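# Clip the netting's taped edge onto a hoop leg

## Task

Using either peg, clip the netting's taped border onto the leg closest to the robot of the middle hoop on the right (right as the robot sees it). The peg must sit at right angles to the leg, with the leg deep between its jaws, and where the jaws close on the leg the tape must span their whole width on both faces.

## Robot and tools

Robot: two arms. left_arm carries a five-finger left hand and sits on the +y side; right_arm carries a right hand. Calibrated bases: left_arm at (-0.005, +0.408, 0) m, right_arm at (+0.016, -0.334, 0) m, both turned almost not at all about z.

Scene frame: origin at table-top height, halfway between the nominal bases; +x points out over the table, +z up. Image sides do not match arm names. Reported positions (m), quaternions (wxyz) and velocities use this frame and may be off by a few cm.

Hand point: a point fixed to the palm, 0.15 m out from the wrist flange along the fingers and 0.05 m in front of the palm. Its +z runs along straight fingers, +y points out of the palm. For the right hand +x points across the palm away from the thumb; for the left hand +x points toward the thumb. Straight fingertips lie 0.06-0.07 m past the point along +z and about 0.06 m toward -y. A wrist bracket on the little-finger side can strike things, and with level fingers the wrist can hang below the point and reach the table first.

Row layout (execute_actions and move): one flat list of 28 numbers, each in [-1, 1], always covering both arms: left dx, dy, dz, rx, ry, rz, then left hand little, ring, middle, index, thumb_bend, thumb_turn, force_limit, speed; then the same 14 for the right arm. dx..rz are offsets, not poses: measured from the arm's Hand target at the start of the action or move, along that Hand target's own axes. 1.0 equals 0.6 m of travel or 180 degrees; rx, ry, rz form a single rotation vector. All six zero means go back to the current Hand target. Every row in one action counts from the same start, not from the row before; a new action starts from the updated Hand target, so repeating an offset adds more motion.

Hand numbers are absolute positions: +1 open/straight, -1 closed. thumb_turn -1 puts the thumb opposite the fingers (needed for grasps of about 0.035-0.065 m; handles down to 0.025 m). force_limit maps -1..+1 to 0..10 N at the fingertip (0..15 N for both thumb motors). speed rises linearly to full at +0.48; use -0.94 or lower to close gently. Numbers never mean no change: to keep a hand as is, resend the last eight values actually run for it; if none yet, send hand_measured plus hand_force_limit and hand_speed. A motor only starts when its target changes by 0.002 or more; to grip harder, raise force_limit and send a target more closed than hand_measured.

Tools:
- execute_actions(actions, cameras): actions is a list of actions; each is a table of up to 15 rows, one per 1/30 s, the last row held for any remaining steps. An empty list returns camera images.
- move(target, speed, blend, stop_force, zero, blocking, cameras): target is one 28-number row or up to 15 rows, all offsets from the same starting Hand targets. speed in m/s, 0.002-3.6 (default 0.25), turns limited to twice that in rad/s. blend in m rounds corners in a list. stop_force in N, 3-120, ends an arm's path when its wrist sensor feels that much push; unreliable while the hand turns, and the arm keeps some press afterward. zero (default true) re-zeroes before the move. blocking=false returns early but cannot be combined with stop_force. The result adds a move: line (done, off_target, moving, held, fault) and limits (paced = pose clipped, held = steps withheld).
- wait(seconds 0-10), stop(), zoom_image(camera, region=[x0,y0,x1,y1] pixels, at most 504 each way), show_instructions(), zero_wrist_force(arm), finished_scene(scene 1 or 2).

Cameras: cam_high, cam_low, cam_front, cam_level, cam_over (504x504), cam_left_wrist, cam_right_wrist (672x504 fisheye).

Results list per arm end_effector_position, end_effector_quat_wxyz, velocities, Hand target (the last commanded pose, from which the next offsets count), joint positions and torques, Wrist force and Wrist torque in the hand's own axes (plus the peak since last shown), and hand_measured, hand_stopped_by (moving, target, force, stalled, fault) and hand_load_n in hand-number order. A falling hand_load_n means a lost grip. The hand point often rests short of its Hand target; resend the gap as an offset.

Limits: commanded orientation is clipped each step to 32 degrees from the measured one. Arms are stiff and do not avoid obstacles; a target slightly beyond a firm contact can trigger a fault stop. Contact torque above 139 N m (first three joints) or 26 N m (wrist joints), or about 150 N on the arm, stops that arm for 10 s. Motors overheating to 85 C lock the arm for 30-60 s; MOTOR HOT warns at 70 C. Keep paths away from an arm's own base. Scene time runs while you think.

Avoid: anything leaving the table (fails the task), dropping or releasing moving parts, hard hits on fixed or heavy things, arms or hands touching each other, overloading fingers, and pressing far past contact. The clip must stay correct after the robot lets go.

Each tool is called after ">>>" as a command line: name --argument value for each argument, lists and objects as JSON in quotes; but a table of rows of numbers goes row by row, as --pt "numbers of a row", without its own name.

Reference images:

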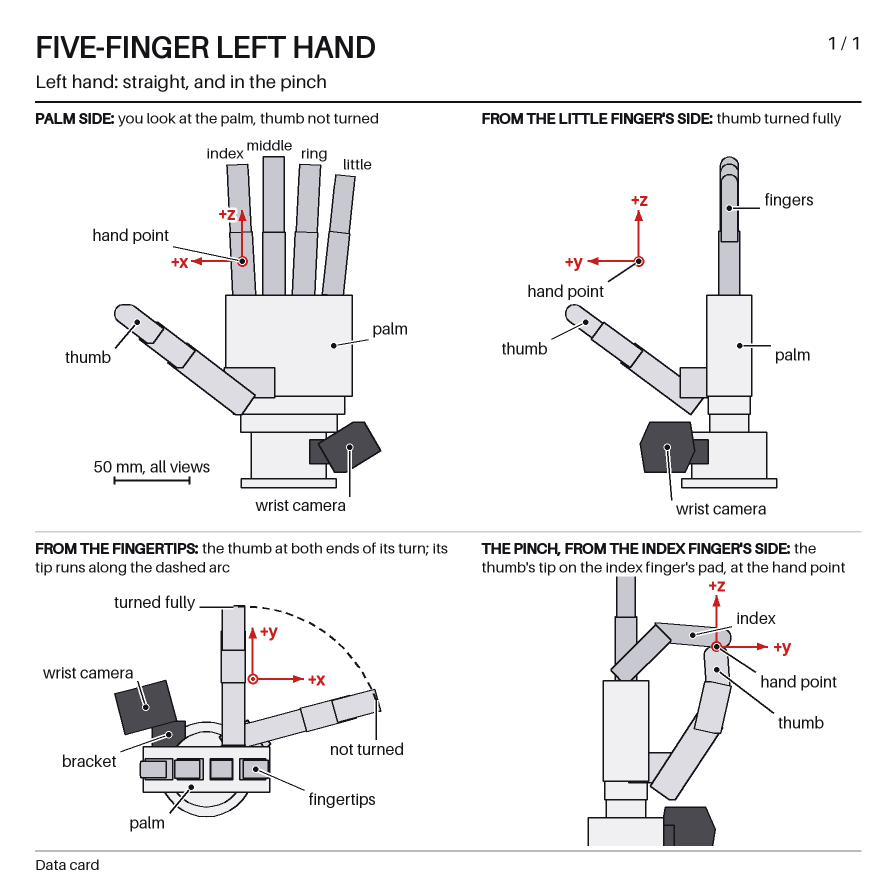

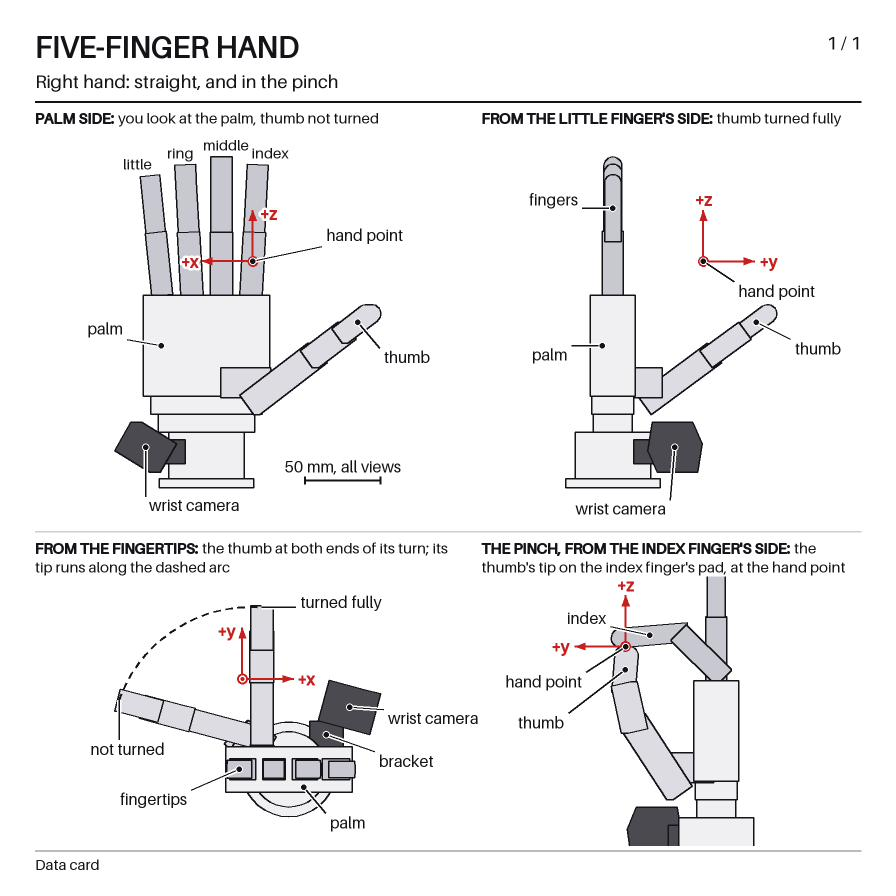

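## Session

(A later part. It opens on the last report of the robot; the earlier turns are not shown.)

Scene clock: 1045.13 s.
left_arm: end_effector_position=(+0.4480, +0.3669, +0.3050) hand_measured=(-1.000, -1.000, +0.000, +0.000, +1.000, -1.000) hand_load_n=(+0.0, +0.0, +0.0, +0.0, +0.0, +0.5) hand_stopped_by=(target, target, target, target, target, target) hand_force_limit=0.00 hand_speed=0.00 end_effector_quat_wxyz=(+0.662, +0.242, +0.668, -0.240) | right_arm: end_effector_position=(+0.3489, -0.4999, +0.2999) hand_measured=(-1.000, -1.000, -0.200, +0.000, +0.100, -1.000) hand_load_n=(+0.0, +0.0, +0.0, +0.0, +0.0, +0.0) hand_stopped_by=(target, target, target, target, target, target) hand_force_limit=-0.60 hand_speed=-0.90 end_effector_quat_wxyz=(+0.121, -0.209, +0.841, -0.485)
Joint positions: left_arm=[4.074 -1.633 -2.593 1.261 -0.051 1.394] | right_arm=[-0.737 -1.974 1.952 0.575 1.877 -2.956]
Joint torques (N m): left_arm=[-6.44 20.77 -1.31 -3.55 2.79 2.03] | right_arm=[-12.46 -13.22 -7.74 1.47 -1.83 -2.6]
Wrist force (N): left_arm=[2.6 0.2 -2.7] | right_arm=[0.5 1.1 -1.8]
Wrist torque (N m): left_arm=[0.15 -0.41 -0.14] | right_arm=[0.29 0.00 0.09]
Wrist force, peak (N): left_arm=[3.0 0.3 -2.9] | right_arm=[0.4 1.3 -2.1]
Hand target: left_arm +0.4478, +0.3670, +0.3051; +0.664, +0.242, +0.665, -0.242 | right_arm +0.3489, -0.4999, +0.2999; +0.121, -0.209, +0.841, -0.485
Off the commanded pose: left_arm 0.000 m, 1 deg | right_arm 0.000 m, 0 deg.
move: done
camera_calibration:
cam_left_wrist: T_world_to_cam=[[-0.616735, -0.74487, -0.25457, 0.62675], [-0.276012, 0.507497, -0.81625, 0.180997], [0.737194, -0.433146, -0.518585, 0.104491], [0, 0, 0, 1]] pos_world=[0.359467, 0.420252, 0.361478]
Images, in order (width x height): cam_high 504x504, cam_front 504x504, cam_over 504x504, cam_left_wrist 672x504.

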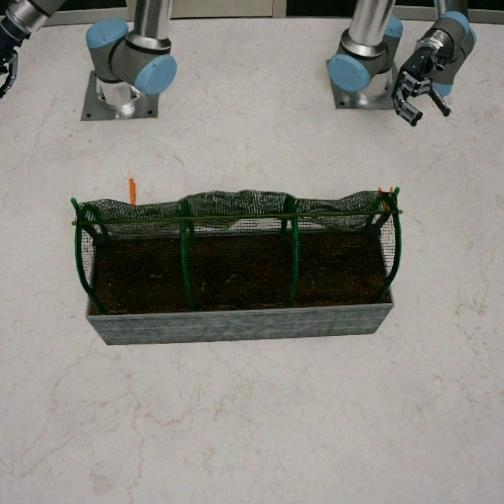

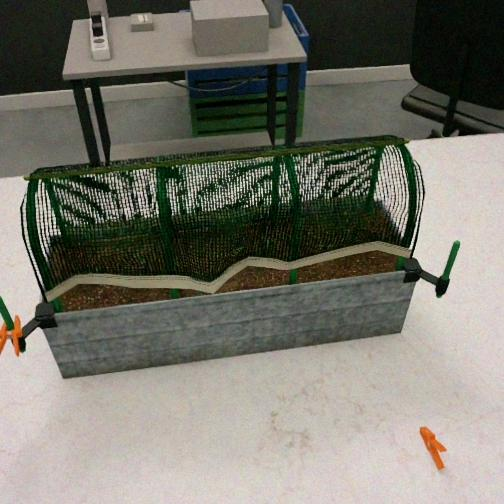

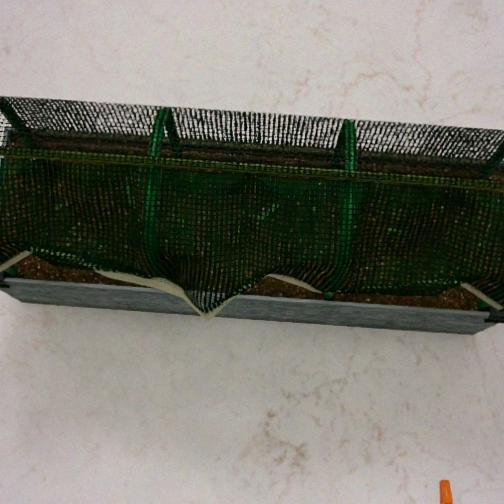

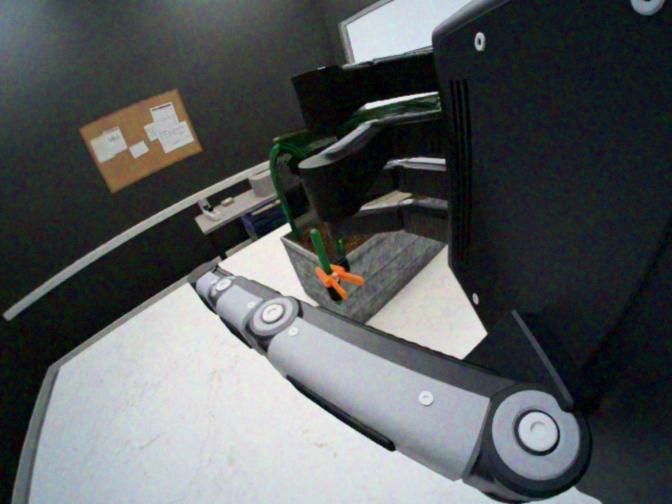

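>>> move --target '[0.1,-0.0022,0.0933,0,0,0,-1,-1,0,0,1,-1,0,0,0,0,0,0,0,0,-1,-1,-0.2,0,0.1,-1,-0.6,-0.9]' --speed 0.1 --cameras '["cam_left_wrist","cam_front"]'

>>> zoom_image --camera "cam_left_wrist" --region '[230, 190, 430, 390]'

Scene clock: 1119.33 s.
left_arm: end_effector_position=(+0.4897, +0.3300, +0.2451) hand_measured=(-1.000, -1.000, +0.000, +0.000, +1.000, -1.000) hand_load_n=(+0.0, +0.0, +0.5, +0.0, +0.0, +0.0) hand_stopped_by=(target, target, target, target, target, target) hand_force_limit=0.00 hand_speed=0.00 end_effector_quat_wxyz=(+0.664, +0.242, +0.665, -0.242) | right_arm: end_effector_position=(+0.3489, -0.4999, +0.2999) hand_measured=(-1.000, -1.000, -0.200, +0.000, +0.100, -1.000) hand_load_n=(+0.0, +0.0, +0.0, +0.0, +0.0, +0.0) hand_stopped_by=(target, target, target, target, target, target) hand_force_limit=-0.60 hand_speed=-0.90 end_effector_quat_wxyz=(+0.121, -0.209, +0.841, -0.485)
Joint positions: left_arm=[3.812 -1.931 -2.574 1.361 0.209 1.573] | right_arm=[-0.737 -1.974 1.952 0.575 1.877 -2.956]
Joint torques (N m): left_arm=[-7.35 8.27 12.05 -2.69 2.1 1.62] | right_arm=[-13.02 -13.24 -7.78 1.33 -1.8 -2.54]
Wrist force (N): left_arm=[3.2 0.6 -2.4] | right_arm=[-0.1 0.7 -1.7]
Wrist torque (N m): left_arm=[0.18 -0.49 -0.13] | right_arm=[0.23 0.07 0.04]
Wrist force, peak (N): left_arm=[3.6 0.7 -2.7] | right_arm=[0.4 1.1 -2.3]
Hand target: left_arm +0.4898, +0.3300, +0.2451; +0.664, +0.242, +0.665, -0.242 | right_arm +0.3489, -0.4999, +0.2999; +0.121, -0.209, +0.841, -0.485
Off the commanded pose: left_arm 0.000 m, 0 deg | right_arm 0.000 m, 0 deg.
move: done
camera_calibration:
cam_left_wrist: T_world_to_cam=[[-0.616777, -0.744796, -0.254686, 0.609803], [-0.269448, 0.503786, -0.82073, 0.16147], [0.739583, -0.437583, -0.511408, 0.0252085], [0, 0, 0, 1]] pos_world=[0.400976, 0.383863, 0.300723]
Images, in order (width x height): cam_front 504x504, cam_left_wrist 672x504.

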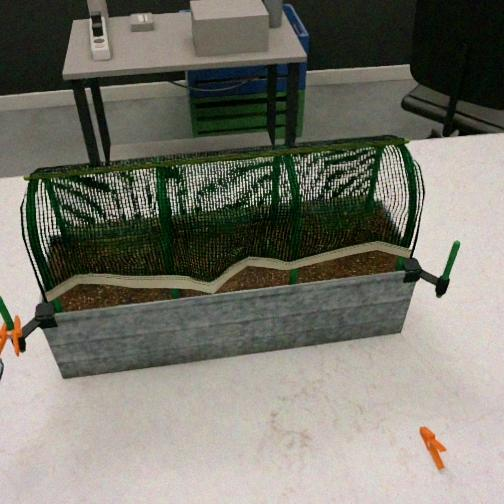

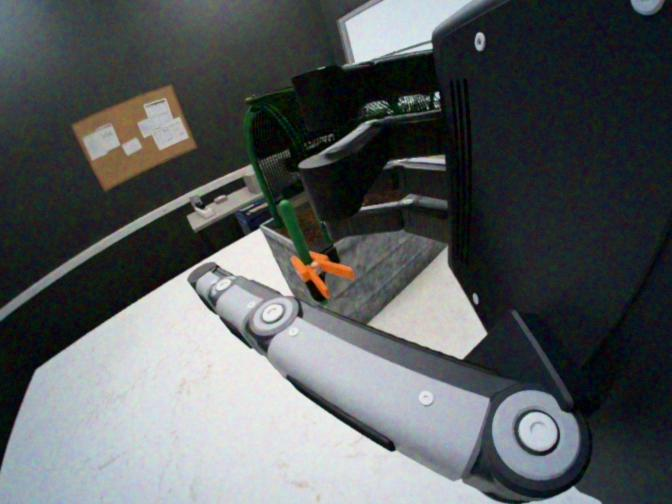

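Scaled by 2.520 from the camera's 672x504 image, which has a finer 960x720 frame.

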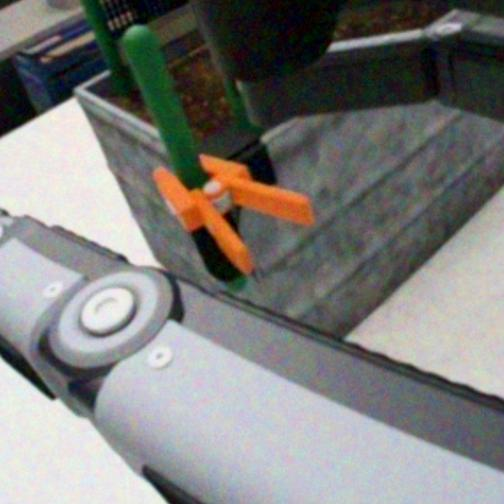

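>>> move --target '[0,-0.002,0.0998,0,0,0,-1,-1,0,0,1,-1,0,0,0,0,0,0,0,0,-1,-1,-0.2,0,0.1,-1,-0.6,-0.9]' --speed 0.1 --cameras '["cam_left_wrist"]'

>>> zoom_image --camera "cam_left_wrist" --region '[200, 190, 400, 390]'

Scene clock: 1197.00 s.
left_arm: end_effector_position=(+0.5348, +0.2906, +0.2451) hand_measured=(-1.000, -1.000, +0.000, +0.000, +1.000, -1.000) hand_load_n=(+0.0, +0.0, +0.0, +0.0, +0.0, +0.0) hand_stopped_by=(target, target, target, target, target, target) hand_force_limit=0.00 hand_speed=0.00 end_effector_quat_wxyz=(+0.664, +0.242, +0.665, -0.242) | right_arm: end_effector_position=(+0.3489, -0.4999, +0.2999) hand_measured=(-1.000, -1.000, -0.200, +0.000, +0.100, -1.000) hand_load_n=(+0.0, +0.0, +0.0, +0.0, +0.0, +0.0) hand_stopped_by=(target, target, target, target, target, target) hand_force_limit=-0.60 hand_speed=-0.90 end_effector_quat_wxyz=(+0.121, -0.209, +0.841, -0.485)
Joint positions: left_arm=[3.588 -1.978 -2.449 1.285 0.434 1.572] | right_arm=[-0.737 -1.974 1.952 0.575 1.877 -2.956]
Joint torques (N m): left_arm=[-7.65 11.63 15.02 -2.22 1.98 1.73] | right_arm=[-13.32 -12.89 -7.67 1.36 -1.66 -2.45]
Wrist force (N): left_arm=[3.2 0.5 -2.5] | right_arm=[0.5 0.9 -1.8]
Wrist torque (N m): left_arm=[0.20 -0.46 -0.13] | right_arm=[0.26 -0.02 0.08]
Wrist force, peak (N): left_arm=[3.4 0.6 -3.2] | right_arm=[0.5 1.0 -2.3]
Hand target: left_arm +0.5349, +0.2906, +0.2451; +0.664, +0.242, +0.665, -0.242 | right_arm +0.3489, -0.4999, +0.2999; +0.121, -0.209, +0.841, -0.485
Off the commanded pose: left_arm 0.000 m, 0 deg | right_arm 0.000 m, 0 deg.
move: done
camera_calibration:
cam_left_wrist: T_world_to_cam=[[-0.616823, -0.744769, -0.254654, 0.608251], [-0.269469, 0.503798, -0.820716, 0.19339], [0.739538, -0.437615, -0.511446, -0.0253955], [0, 0, 0, 1]] pos_world=[0.446077, 0.344463, 0.300623]
Images, in order (width x height): cam_left_wrist 672x504.

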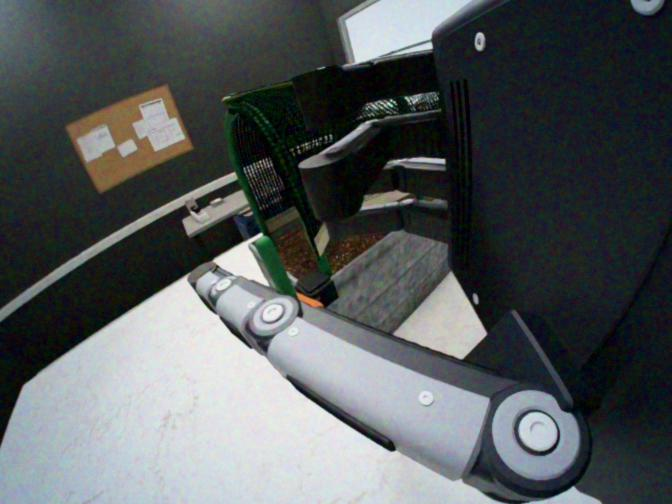

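Scaled by 2.520 from the camera's 672x504 image, which has a finer 960x720 frame.

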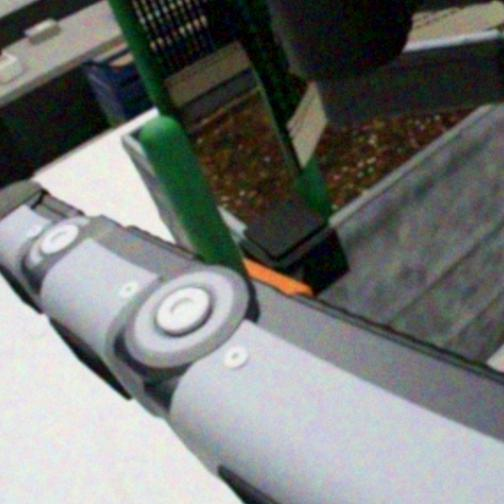

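>>> move --target '[0.1,0.0026,-0.0021,0,0,0,-1,-1,0,0,1,-1,0,0,0,0,0,0,0,0,-1,-1,-0.2,0,0.1,-1,-0.6,-0.9]' --speed 0.08 --stop_force 8 --cameras '["cam_left_wrist","cam_low","cam_over"]'

>>> zoom_image --camera "cam_left_wrist" --region '[200, 190, 400, 390]'

Scene clock: 1205.63 s.
left_arm: end_effector_position=(+0.5349, +0.2926, +0.1851) hand_measured=(-1.000, -1.000, +0.000, +0.000, +1.000, -1.000) hand_load_n=(+0.0, +0.0, +0.0, +0.0, +0.0, +0.5) hand_stopped_by=(target, target, target, target, target, target) hand_force_limit=0.00 hand_speed=0.00 end_effector_quat_wxyz=(+0.664, +0.242, +0.665, -0.242) | right_arm: end_effector_position=(+0.3489, -0.4999, +0.2999) hand_measured=(-1.000, -1.000, -0.200, +0.000, +0.100, -1.000) hand_load_n=(+0.0, +0.0, +0.0, +0.0, +0.0, +0.0) hand_stopped_by=(target, target, target, target, target, target) hand_force_limit=-0.60 hand_speed=-0.90 end_effector_quat_wxyz=(+0.121, -0.209, +0.841, -0.485)
Joint positions: left_arm=[3.594 -2.195 -2.44 1.492 0.428 1.572] | right_arm=[-0.737 -1.974 1.952 0.575 1.877 -2.956]
Joint torques (N m): left_arm=[6.09 15.59 12.38 3.25 -2.4 -1.45] | right_arm=[-11.78 -13.64 -7.85 1.22 -1.79 -2.52]
Wrist force (N): left_arm=[3.2 0.0 -2.5] | right_arm=[0.2 0.7 -2.0]
Wrist torque (N m): left_arm=[0.10 -0.47 0.01] | right_arm=[0.24 0.04 0.06]
Wrist force, peak (N): left_arm=[3.7 0.3 -2.4] | right_arm=[0.5 1.3 -2.1]
Hand target: left_arm +0.5349, +0.2926, +0.1851; +0.664, +0.242, +0.665, -0.242 | right_arm +0.3489, -0.4999, +0.2999; +0.121, -0.209, +0.841, -0.485
Off the commanded pose: left_arm 0.000 m, 0 deg | right_arm 0.000 m, 0 deg.
move: done
camera_calibration:
cam_left_wrist: T_world_to_cam=[[-0.616806, -0.744801, -0.254604, 0.594514], [-0.269507, 0.503752, -0.820731, 0.143203], [0.739538, -0.437614, -0.511446, -0.0552815], [0, 0, 0, 1]] pos_world=[0.446177, 0.346463, 0.240623]
Images, in order (width x height): cam_low 504x504, cam_over 504x504, cam_left_wrist 672x504.

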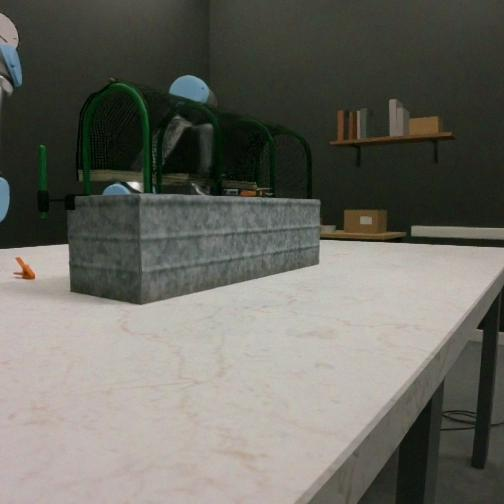

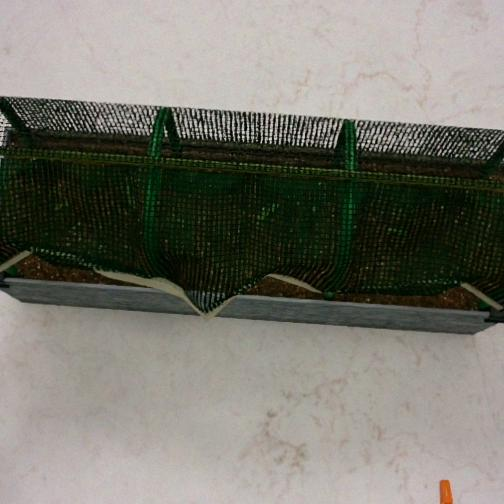

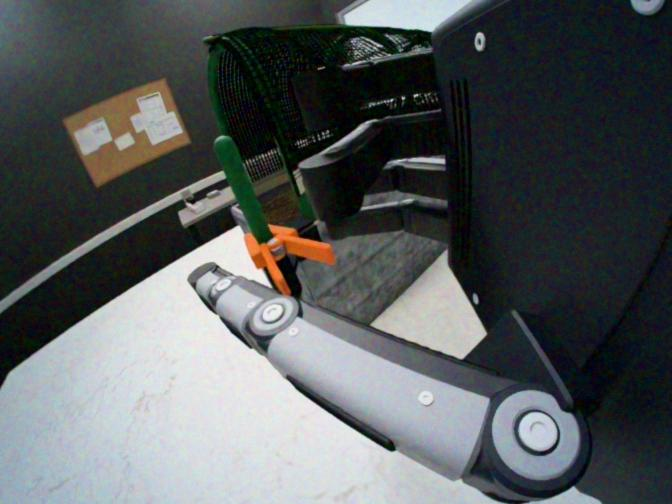

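Scaled by 2.520 from the camera's 672x504 image, which has a finer 960x720 frame.

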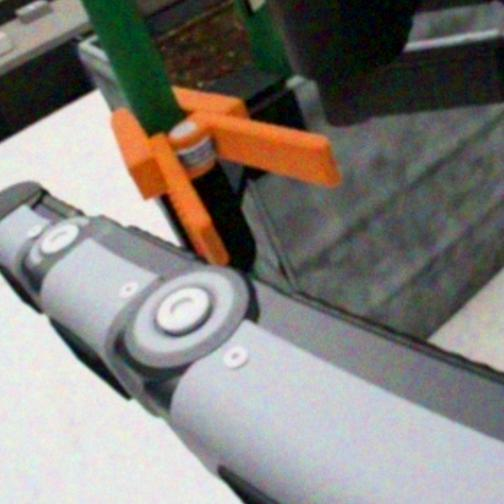

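>>> move --target '[0.0443,0.0017,0.0062,0,0,0,-1,-1,0,0,1,-1,0,0,0,0,0,0,0,0,-1,-1,-0.2,0,0.1,-1,-0.6,-0.9]' --speed 0.06 --stop_force 8

>>> move --target '[0,0,0,0,0,0,-1,-1,-0.08,0,1,-1,-0.4,-0.7,0,0,0,0,0,0,-1,-1,-0.2,0,0.1,-1,-0.6,-0.9]' --cameras '["cam_left_wrist"]'

>>> zoom_image --camera "cam_left_wrist" --region '[200, 150, 400, 350]'

Scene clock: 1220.47 s.
left_arm: end_effector_position=(+0.5384, +0.2910, +0.1585) hand_measured=(-1.000, -1.000, +0.000, +0.000, +1.000, -1.000) hand_load_n=(+0.5, +0.0, +0.0, +0.0, +0.0, +0.0) hand_stopped_by=(target, target, target, target, target, target) hand_force_limit=0.00 hand_speed=0.00 end_effector_quat_wxyz=(+0.664, +0.242, +0.665, -0.242) | right_arm: end_effector_position=(+0.3489, -0.4999, +0.2999) hand_measured=(-1.000, -1.000, -0.200, +0.000, +0.100, -1.000) hand_load_n=(+0.0, +0.0, -0.5, +0.0, +0.0, +0.0) hand_stopped_by=(target, target, target, target, target, target) hand_force_limit=-0.60 hand_speed=-0.90 end_effector_quat_wxyz=(+0.121, -0.209, +0.841, -0.485)
Joint positions: left_arm=[3.583 -2.291 -2.415 1.564 0.438 1.572] | right_arm=[-0.737 -1.974 1.952 0.575 1.877 -2.956]
Joint torques (N m): left_arm=[-8.13 17.82 10.04 3.26 2.31 -1.43] | right_arm=[-12.38 -13.44 -8.08 1.22 -1.79 -2.56]
Wrist force (N): left_arm=[3.2 0.3 -2.2] | right_arm=[0.5 0.8 -2.0]
Wrist torque (N m): left_arm=[0.14 -0.45 0.00] | right_arm=[0.25 -0.01 0.08]
Wrist force, peak (N): left_arm=[3.6 0.2 -2.4] | right_arm=[0.4 0.8 -2.4]
Hand target: left_arm +0.5384, +0.2910, +0.1585; +0.664, +0.242, +0.665, -0.242 | right_arm +0.3489, -0.4999, +0.2999; +0.121, -0.209, +0.841, -0.485
Off the commanded pose: left_arm 0.000 m, 0 deg | right_arm 0.000 m, 0 deg.
move: done

Scene clock: 1220.97 s.
left_arm: end_effector_position=(+0.5384, +0.2910, +0.1585) hand_measured=(-1.000, -1.000, -0.080, +0.000, +1.000, -1.000) hand_load_n=(+0.0, +0.0, +0.0, +0.0, +0.0, +0.0) hand_stopped_by=(target, target, target, target, target, target) hand_force_limit=-0.40 hand_speed=-0.70 end_effector_quat_wxyz=(+0.664, +0.242, +0.665, -0.242) | right_arm: end_effector_position=(+0.3489, -0.4999, +0.2999) hand_measured=(-1.000, -1.000, -0.200, +0.000, +0.100, -1.000) hand_load_n=(+0.0, +0.0, +0.0, +0.0, +0.0, +0.0) hand_stopped_by=(target, target, target, target, target, target) hand_force_limit=-0.60 hand_speed=-0.90 end_effector_quat_wxyz=(+0.121, -0.209, +0.841, -0.485)
Joint positions: left_arm=[3.583 -2.291 -2.415 1.564 0.438 1.572] | right_arm=[-0.737 -1.974 1.952 0.575 1.877 -2.956]
Joint torques (N m): left_arm=[-6.71 18.34 10.14 3.23 2.26 -1.3] | right_arm=[-12.73 -13.37 -8.27 1.24 -1.72 -2.49]
Wrist force (N): left_arm=[3.2 0.0 -2.4] | right_arm=[0.2 1.0 -2.1]
Wrist torque (N m): left_arm=[0.10 -0.46 0.01] | right_arm=[0.29 0.04 0.07]
Wrist force, peak (N): left_arm=[3.2 0.1 -2.6] | right_arm=[0.4 1.0 -2.1]
Hand target: left_arm +0.5384, +0.2910, +0.1585; +0.664, +0.242, +0.665, -0.242 | right_arm +0.3489, -0.4999, +0.2999; +0.121, -0.209, +0.841, -0.485
Off the commanded pose: left_arm 0.000 m, 0 deg | right_arm 0.000 m, 0 deg.
move: done
camera_calibration:
cam_left_wrist: T_world_to_cam=[[-0.616806, -0.744801, -0.254604, 0.588734], [-0.269507, 0.503752, -0.820731, 0.123203], [0.739538, -0.437614, -0.511446, -0.0721234], [0, 0, 0, 1]] pos_world=[0.449677, 0.344863, 0.214123]
Images, in order (width x height): cam_left_wrist 672x504.

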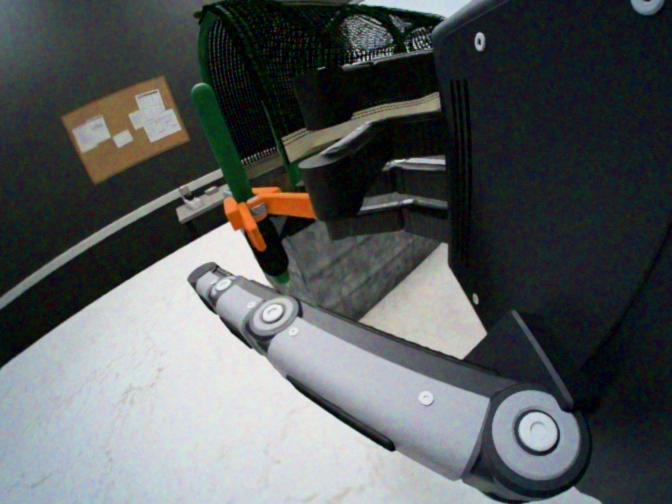

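Scaled by 2.520 from the camera's 672x504 image, which has a finer 960x720 frame.

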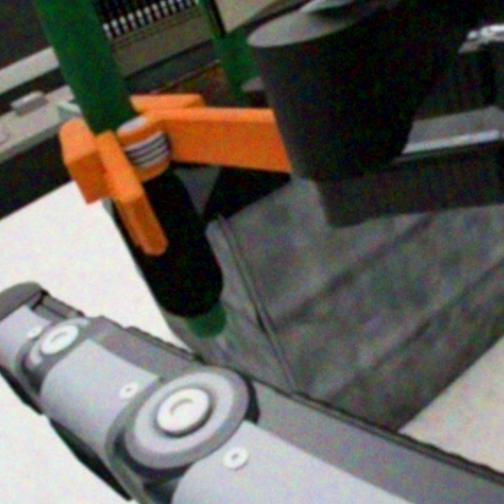

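>>> move --target '[0,0,0,0,0,0,-1,-1,-0.08,0,0.3,-1,-0.6,-0.9,0,0,0,0,0,0,-1,-1,-0.2,0,0.1,-1,-0.6,-0.9]' --cameras '["cam_left_wrist"]'

>>> zoom_image --camera "cam_left_wrist" --region '[200, 150, 400, 350]'

Scene clock: 1234.33 s.
left_arm: end_effector_position=(+0.5384, +0.2910, +0.1585) hand_measured=(-1.000, -1.000, -0.080, +0.000, +0.536, -1.000) hand_load_n=(+0.0, +0.0, +2.5, +0.0, +3.5, +1.0) hand_stopped_by=(target, target, target, target, force, target) hand_force_limit=-0.60 hand_speed=-0.90 end_effector_quat_wxyz=(+0.664, +0.242, +0.665, -0.242) | right_arm: end_effector_position=(+0.3489, -0.4999, +0.2999) hand_measured=(-1.000, -1.000, -0.200, +0.000, +0.100, -1.000) hand_load_n=(+0.0, +0.0, +0.5, +0.0, +0.5, +0.0) hand_stopped_by=(target, target, target, target, target, target) hand_force_limit=-0.60 hand_speed=-0.90 end_effector_quat_wxyz=(+0.121, -0.209, +0.841, -0.485)
Joint positions: left_arm=[3.583 -2.291 -2.415 1.564 0.438 1.572] | right_arm=[-0.737 -1.974 1.952 0.575 1.877 -2.956]
Joint torques (N m): left_arm=[-4.96 17.8 5.42 2.5 0.9 -1.37] | right_arm=[-12.19 -14.03 -8.47 1.14 -1.69 -2.48]
Wrist force (N): left_arm=[3.3 1.7 -1.1] | right_arm=[0.4 1.0 -1.8]
Wrist torque (N m): left_arm=[0.21 -0.46 -0.01] | right_arm=[0.27 0.00 0.08]
Wrist force, peak (N): left_arm=[3.3 0.5 -2.8] | right_arm=[0.5 0.9 -2.3]
Hand target: left_arm +0.5384, +0.2910, +0.1585; +0.664, +0.242, +0.665, -0.242 | right_arm +0.3489, -0.4999, +0.2999; +0.121, -0.209, +0.841, -0.485
Off the commanded pose: left_arm 0.000 m, 0 deg | right_arm 0.000 m, 0 deg.
move: done
camera_calibration:
cam_left_wrist: T_world_to_cam=[[-0.616806, -0.744801, -0.254604, 0.588734], [-0.269507, 0.503752, -0.820731, 0.123203], [0.739538, -0.437614, -0.511446, -0.0721234], [0, 0, 0, 1]] pos_world=[0.449677, 0.344863, 0.214123]
Images, in order (width x height): cam_left_wrist 672x504.

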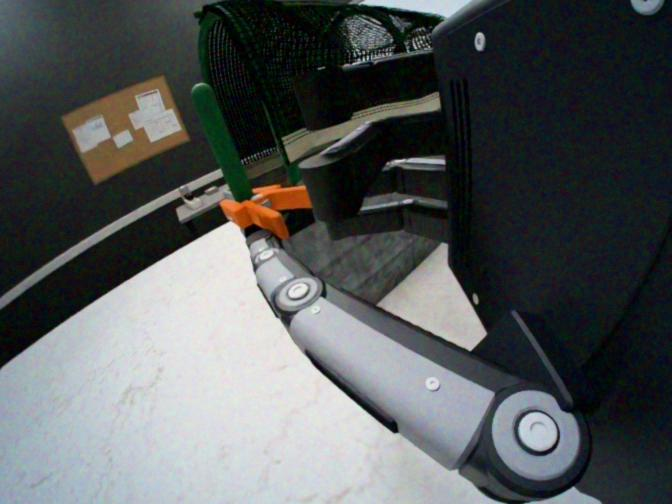

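Scaled by 2.520 from the camera's 672x504 image, which has a finer 960x720 frame.

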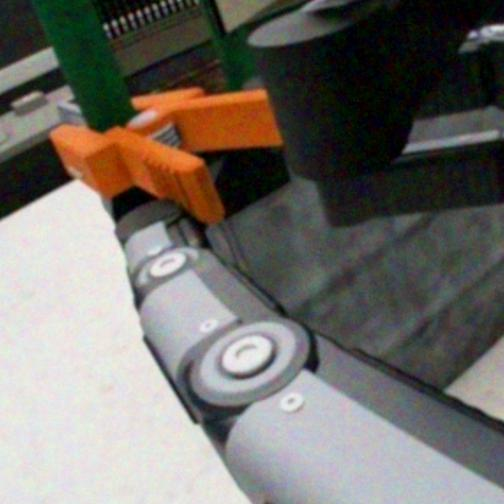

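>>> move --target '[0,0,0,0,0,0,-1,0.2,-0.08,0,0.536,-1,-0.6,-0.7,0,0,0,0,0,0,-1,-1,-0.2,0,0.1,-1,-0.6,-0.9]' --cameras '["cam_left_wrist"]'

>>> zoom_image --camera "cam_left_wrist" --region '[200, 130, 400, 330]'

Scene clock: 1254.87 s.
left_arm: end_effector_position=(+0.5384, +0.2910, +0.1585) hand_measured=(-1.000, +0.200, -0.080, +0.000, +0.536, -1.000) hand_load_n=(+0.0, +0.0, +2.5, +0.0, +3.5, +0.5) hand_stopped_by=(target, target, target, target, force, target) hand_force_limit=-0.60 hand_speed=-0.70 end_effector_quat_wxyz=(+0.664, +0.242, +0.665, -0.242) | right_arm: end_effector_position=(+0.3489, -0.4999, +0.2999) hand_measured=(-1.000, -1.000, -0.200, +0.000, +0.100, -1.000) hand_load_n=(+0.0, +0.0, +0.0, +0.0, +0.0, +0.0) hand_stopped_by=(target, target, target, target, target, target) hand_force_limit=-0.60 hand_speed=-0.90 end_effector_quat_wxyz=(+0.121, -0.209, +0.841, -0.485)
Joint positions: left_arm=[3.583 -2.291 -2.415 1.564 0.438 1.572] | right_arm=[-0.737 -1.974 1.952 0.575 1.877 -2.956]
Joint torques (N m): left_arm=[-3.47 18.57 2.24 2.07 -0.34 -1.29] | right_arm=[-12.43 -14.09 -8.41 1.06 -1.69 -2.37]
Wrist force (N): left_arm=[2.9 1.6 -1.3] | right_arm=[0.6 0.7 -2.1]
Wrist torque (N m): left_arm=[0.20 -0.40 -0.04] | right_arm=[0.26 -0.02 0.08]
Wrist force, peak (N): left_arm=[3.2 1.8 -1.3] | right_arm=[0.4 1.2 -2.1]
Hand target: left_arm +0.5384, +0.2910, +0.1585; +0.664, +0.242, +0.665, -0.242 | right_arm +0.3489, -0.4999, +0.2999; +0.121, -0.209, +0.841, -0.485
Off the commanded pose: left_arm 0.000 m, 0 deg | right_arm 0.000 m, 0 deg.
move: done
camera_calibration:
cam_left_wrist: T_world_to_cam=[[-0.616806, -0.744801, -0.254604, 0.588734], [-0.269507, 0.503752, -0.820731, 0.123203], [0.739538, -0.437614, -0.511446, -0.0721234], [0, 0, 0, 1]] pos_world=[0.449677, 0.344863, 0.214123]
Images, in order (width x height): cam_left_wrist 672x504.

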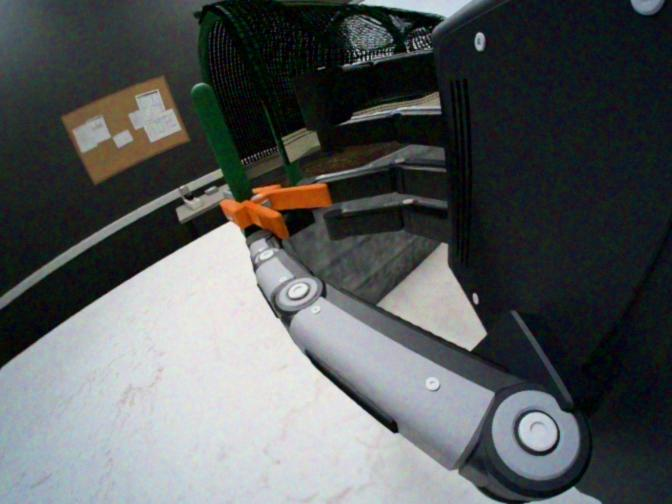

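Scaled by 2.520 from the camera's 672x504 image, which has a finer 960x720 frame.

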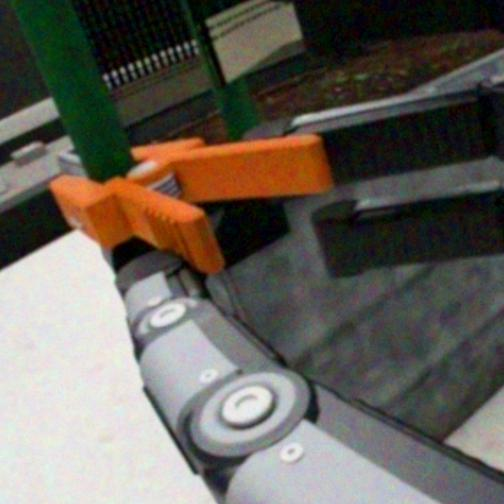

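>>> move --target '[0,0,0,0,0,0,-1,0.2,-0.08,0,0.75,-1,-0.6,-0.7,0,0,0,0,0,0,-1,-1,-0.2,0,0.1,-1,-0.6,-0.9]'

>>> move --target '[0,-0.0092,-0.0016,0,0,0,-1,0.2,-0.08,0,0.75,-1,-0.6,-0.7,0,0,0,0,0,0,-1,-1,-0.2,0,0.1,-1,-0.6,-0.9]' --speed 0.03

>>> move --target '[0,0,0,0,0,0,-1,0.2,-0.08,0,0.3,-1,-0.6,-0.9,0,0,0,0,0,0,-1,-1,-0.2,0,0.1,-1,-0.6,-0.9]' --cameras '["cam_left_wrist"]'

>>> zoom_image --camera "cam_left_wrist" --region '[200, 130, 400, 330]'

Scene clock: 1279.20 s.
left_arm: end_effector_position=(+0.5384, +0.2910, +0.1585) hand_measured=(-1.000, +0.200, -0.080, +0.000, +0.750, -1.000) hand_load_n=(+0.0, +0.0, +0.0, +0.0, +0.0, +0.0) hand_stopped_by=(target, target, target, target, target, target) hand_force_limit=-0.60 hand_speed=-0.70 end_effector_quat_wxyz=(+0.664, +0.242, +0.665, -0.242) | right_arm: end_effector_position=(+0.3489, -0.4999, +0.2999) hand_measured=(-1.000, -1.000, -0.200, +0.000, +0.100, -1.000) hand_load_n=(+0.0, +0.0, +0.0, +0.0, +0.0, +0.0) hand_stopped_by=(target, target, target, target, target, target) hand_force_limit=-0.60 hand_speed=-0.90 end_effector_quat_wxyz=(+0.121, -0.209, +0.841, -0.485)
Joint positions: left_arm=[3.583 -2.291 -2.415 1.564 0.438 1.572] | right_arm=[-0.737 -1.974 1.952 0.575 1.877 -2.956]
Joint torques (N m): left_arm=[-3.19 19.09 0.33 1.65 -1.11 -1.37] | right_arm=[-12.68 -13.9 -8.47 0.83 -1.64 -2.58]
Wrist force (N): left_arm=[3.1 0.1 -1.8] | right_arm=[0.5 1.1 -1.8]
Wrist torque (N m): left_arm=[0.10 -0.42 -0.01] | right_arm=[0.29 -0.01 0.09]
Wrist force, peak (N): left_arm=[3.4 0.2 -2.2] | right_arm=[0.6 1.1 -2.2]
Hand target: left_arm +0.5384, +0.2910, +0.1585; +0.664, +0.242, +0.665, -0.242 | right_arm +0.3489, -0.4999, +0.2999; +0.121, -0.209, +0.841, -0.485
Off the commanded pose: left_arm 0.000 m, 0 deg | right_arm 0.000 m, 0 deg.
move: done

Scene clock: 1279.97 s.
left_arm: end_effector_position=(+0.5342, +0.2875, +0.1585) hand_measured=(-1.000, +0.200, -0.080, +0.000, +0.750, -1.000) hand_load_n=(+0.0, +0.0, +0.0, +0.0, +0.0, +0.5) hand_stopped_by=(target, target, target, target, target, target) hand_force_limit=-0.60 hand_speed=-0.70 end_effector_quat_wxyz=(+0.664, +0.242, +0.665, -0.242) | right_arm: end_effector_position=(+0.3489, -0.4999, +0.2999) hand_measured=(-1.000, -1.000, -0.200, +0.000, +0.100, -1.000) hand_load_n=(+0.0, +0.0, +0.0, +0.0, +0.0, +0.0) hand_stopped_by=(target, target, target, target, target, target) hand_force_limit=-0.60 hand_speed=-0.90 end_effector_quat_wxyz=(+0.121, -0.209, +0.841, -0.485)
Joint positions: left_arm=[3.578 -2.291 -2.427 1.575 0.443 1.572] | right_arm=[-0.737 -1.974 1.952 0.575 1.877 -2.956]
Joint torques (N m): left_arm=[-7.68 27.42 -9.84 3.92 2.54 0.1] | right_arm=[-12.23 -13.33 -8.04 0.95 -1.6 -2.4]
Wrist force (N): left_arm=[2.9 0.1 -2.5] | right_arm=[0.5 0.6 -2.1]
Wrist torque (N m): left_arm=[0.14 -0.41 -0.01] | right_arm=[0.24 0.00 0.07]
Wrist force, peak (N): left_arm=[3.1 0.2 -2.6] | right_arm=[0.5 0.8 -2.1]
Hand target: left_arm +0.5341, +0.2874, +0.1585; +0.664, +0.242, +0.665, -0.242 | right_arm +0.3489, -0.4999, +0.2999; +0.121, -0.209, +0.841, -0.485
Off the commanded pose: left_arm 0.000 m, 0 deg | right_arm 0.000 m, 0 deg.
move: done

Scene clock: 1281.40 s.
left_arm: end_effector_position=(+0.5341, +0.2874, +0.1585) hand_measured=(-1.000, +0.200, -0.080, +0.000, +0.580, -1.000) hand_load_n=(+0.0, +0.0, +2.0, +0.0, +3.0, +0.5) hand_stopped_by=(target, target, target, target, force, target) hand_force_limit=-0.60 hand_speed=-0.90 end_effector_quat_wxyz=(+0.664, +0.242, +0.665, -0.242) | right_arm: end_effector_position=(+0.3489, -0.4999, +0.2999) hand_measured=(-1.000, -1.000, -0.200, +0.000, +0.100, -1.000) hand_load_n=(+0.0, +0.0, +0.0, +0.0, +0.0, +0.0) hand_stopped_by=(target, target, target, target, target, target) hand_force_limit=-0.60 hand_speed=-0.90 end_effector_quat_wxyz=(+0.121, -0.209, +0.841, -0.485)
Joint positions: left_arm=[3.578 -2.291 -2.427 1.576 0.444 1.572] | right_arm=[-0.737 -1.974 1.952 0.575 1.877 -2.956]
Joint torques (N m): left_arm=[-7.64 30.7 -8.56 3.29 2.07 -1.38] | right_arm=[-12.9 -13.01 -8.87 0.87 -1.76 -2.46]
Wrist force (N): left_arm=[2.9 1.4 -1.4] | right_arm=[0.3 1.0 -2.1]
Wrist torque (N m): left_arm=[0.17 -0.40 -0.03] | right_arm=[0.31 0.02 0.08]
Wrist force, peak (N): left_arm=[3.3 0.1 -2.7] | right_arm=[0.2 0.8 -2.2]
Hand target: left_arm +0.5341, +0.2874, +0.1585; +0.664, +0.242, +0.665, -0.242 | right_arm +0.3489, -0.4999, +0.2999; +0.121, -0.209, +0.841, -0.485
Off the commanded pose: left_arm 0.000 m, 0 deg | right_arm 0.000 m, 0 deg.
move: done
camera_calibration:
cam_left_wrist: T_world_to_cam=[[-0.616806, -0.744801, -0.254604, 0.583326], [-0.269507, 0.503752, -0.820731, 0.123908], [0.739538, -0.437614, -0.511446, -0.0705625], [0, 0, 0, 1]] pos_world=[0.445377, 0.341163, 0.214123]
Images, in order (width x height): cam_left_wrist 672x504.

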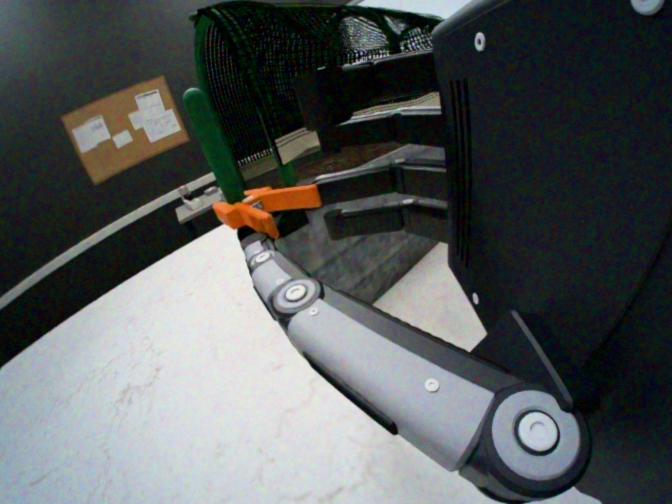

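Scaled by 2.520 from the camera's 672x504 image, which has a finer 960x720 frame.

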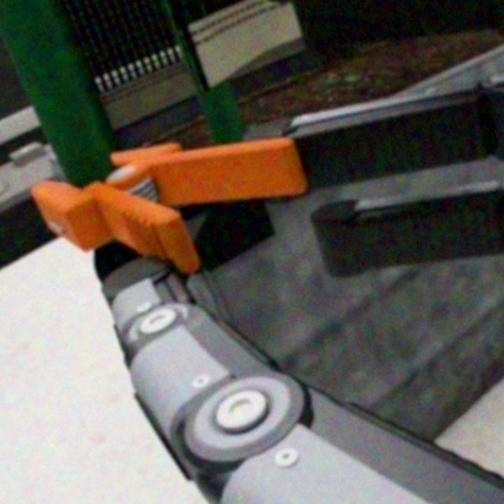

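>>> zoom_image --camera "cam_left_wrist" --region '[210, 160, 340, 250]'

Scaled by 3.877 from the camera's 672x504 image, which has a finer 960x720 frame.

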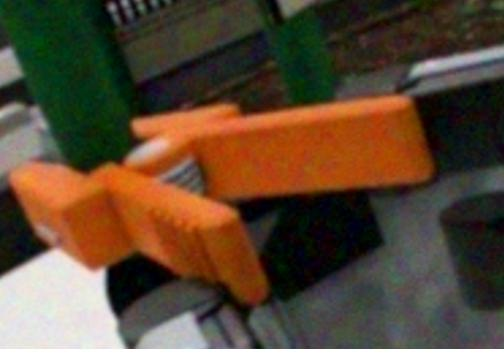

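>>> move --target '[0,0,0,0,0,0,-1,0.2,-0.08,0,-0.2,-1,1,-0.85,0,0,0,0,0,0,-1,-1,-0.2,0,0.1,-1,-0.6,-0.9]' --cameras '["cam_left_wrist"]'

>>> zoom_image --camera "cam_left_wrist" --region '[200, 130, 400, 330]'

Scene clock: 1288.20 s.
left_arm: end_effector_position=(+0.5341, +0.2874, +0.1585) hand_measured=(-1.000, +0.200, -0.078, +0.000, +0.466, -1.000) hand_load_n=(+0.0, +0.0, +11.5, +0.0, +15.0, +3.0) hand_stopped_by=(target, target, target, target, force, target) hand_force_limit=1.00 hand_speed=-0.85 end_effector_quat_wxyz=(+0.664, +0.242, +0.665, -0.242) | right_arm: end_effector_position=(+0.3489, -0.4999, +0.2999) hand_measured=(-1.000, -1.000, -0.200, +0.000, +0.100, -1.000) hand_load_n=(+0.0, +0.0, +0.0, +0.0, +0.0, +0.0) hand_stopped_by=(target, target, target, target, target, target) hand_force_limit=-0.60 hand_speed=-0.90 end_effector_quat_wxyz=(+0.121, -0.209, +0.841, -0.485)
Joint positions: left_arm=[3.578 -2.291 -2.427 1.576 0.444 1.572] | right_arm=[-0.737 -1.974 1.952 0.575 1.877 -2.956]
Joint torques (N m): left_arm=[-4.44 36.86 -8.59 3.2 -0.54 -1.4] | right_arm=[-12.6 -13.44 -8.3 0.9 -1.76 -2.49]
Wrist force (N): left_arm=[2.4 -1.2 1.8] | right_arm=[0.2 0.9 -1.8]
Wrist torque (N m): left_arm=[0.31 -0.35 0.06] | right_arm=[0.27 0.04 0.06]
Wrist force, peak (N): left_arm=[2.9 3.9 0.5] | right_arm=[0.4 1.0 -2.3]
Hand target: left_arm +0.5341, +0.2874, +0.1585; +0.664, +0.242, +0.665, -0.242 | right_arm +0.3489, -0.4999, +0.2999; +0.121, -0.209, +0.841, -0.485
Off the commanded pose: left_arm 0.000 m, 0 deg | right_arm 0.000 m, 0 deg.
move: done
camera_calibration:
cam_left_wrist: T_world_to_cam=[[-0.616823, -0.744769, -0.254654, 0.583334], [-0.269469, 0.503798, -0.820716, 0.123872], [0.739538, -0.437615, -0.511446, -0.0705621], [0, 0, 0, 1]] pos_world=[0.445377, 0.341163, 0.214123]
Images, in order (width x height): cam_left_wrist 672x504.

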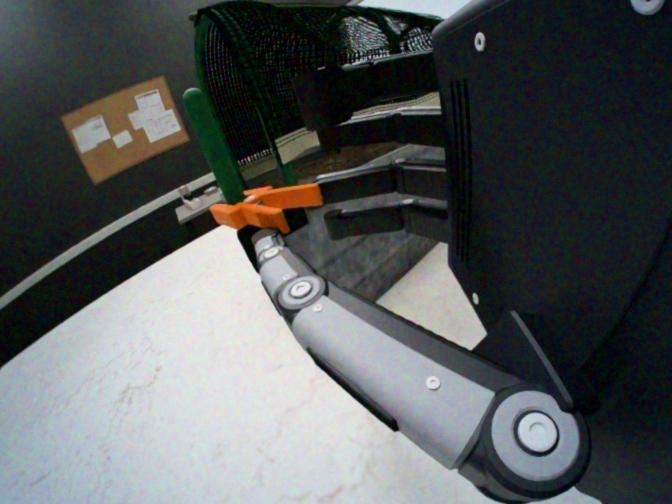

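Scaled by 2.520 from the camera's 672x504 image, which has a finer 960x720 frame.

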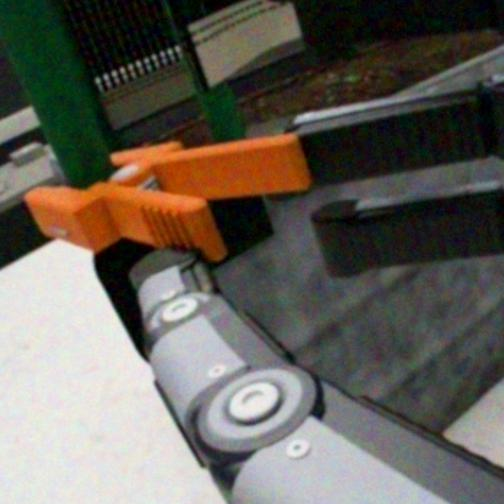

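>>> zoom_image --camera "cam_left_wrist" --region '[200, 160, 330, 250]'

>>> execute_actions --actions '[]' --cameras '["cam_front", "cam_high"]'

>>> zoom_image --camera "cam_front" --region '[0, 280, 100, 380]'

Scaled by 3.877 from the camera's 672x504 image, which has a finer 960x720 frame.

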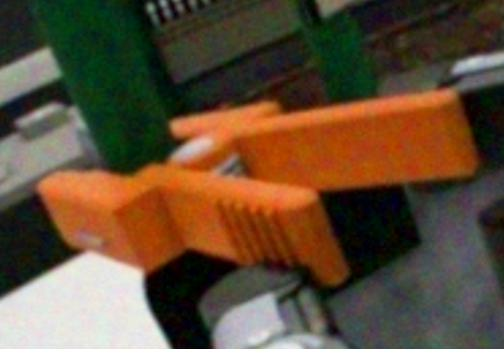

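Scene clock: 1300.43 s.
left_arm: end_effector_position=(+0.5341, +0.2874, +0.1585) hand_measured=(-1.000, +0.200, -0.078, +0.000, +0.466, -1.000) hand_load_n=(+0.0, +0.0, +11.5, +0.0, +14.5, +3.0) hand_stopped_by=(target, target, target, target, force, target) hand_force_limit=1.00 hand_speed=-0.85 end_effector_quat_wxyz=(+0.664, +0.242, +0.665, -0.242) | right_arm: end_effector_position=(+0.3489, -0.4999, +0.2999) hand_measured=(-1.000, -1.000, -0.200, +0.000, +0.100, -1.000) hand_load_n=(+0.0, +0.0, +0.0, +0.0, +0.0, +0.0) hand_stopped_by=(target, target, target, target, target, target) hand_force_limit=-0.60 hand_speed=-0.90 end_effector_quat_wxyz=(+0.121, -0.209, +0.841, -0.485)
Joint positions: left_arm=[3.578 -2.291 -2.427 1.576 0.444 1.572] | right_arm=[-0.737 -1.974 1.952 0.575 1.877 -2.956]
Joint velocities: within noise
Joint torques (N m): left_arm=[7.25 36.83 -8.01 3.06 -1.58 -1.47] | right_arm=[-12.98 -13.44 -8.42 0.79 -1.73 -2.48]
Wrist force (N): left_arm=[2.7 -1.2 2.0] | right_arm=[0.4 1.0 -2.3]
Wrist torque (N m): left_arm=[0.30 -0.39 0.07] | right_arm=[0.31 0.01 0.08]
Wrist force, peak (N): left_arm=[2.7 -1.2 2.0] | right_arm=[0.4 1.0 -2.3]
Hand target: left_arm +0.5341, +0.2874, +0.1585; +0.664, +0.242, +0.665, -0.242 | right_arm +0.3489, -0.4999, +0.2999; +0.121, -0.209, +0.841, -0.485
Off the commanded pose: left_arm 0.000 m, 0 deg | right_arm 0.000 m, 0 deg.
Images, in order (width x height): cam_high 504x504, cam_front 504x504.

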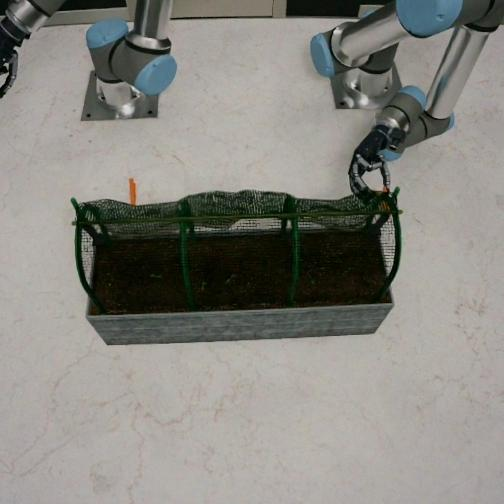

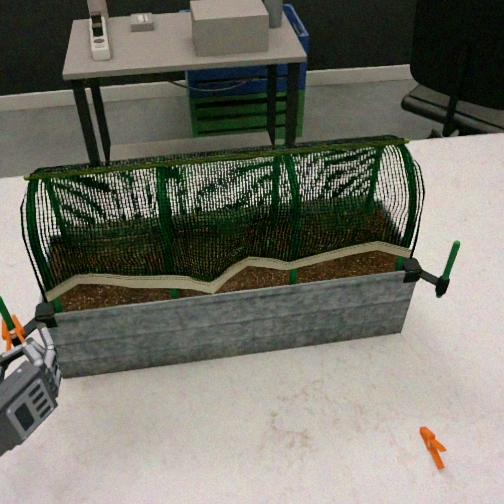

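Scaled by 5.040.

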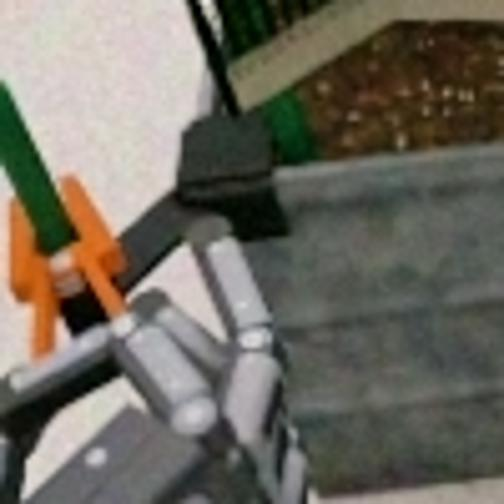

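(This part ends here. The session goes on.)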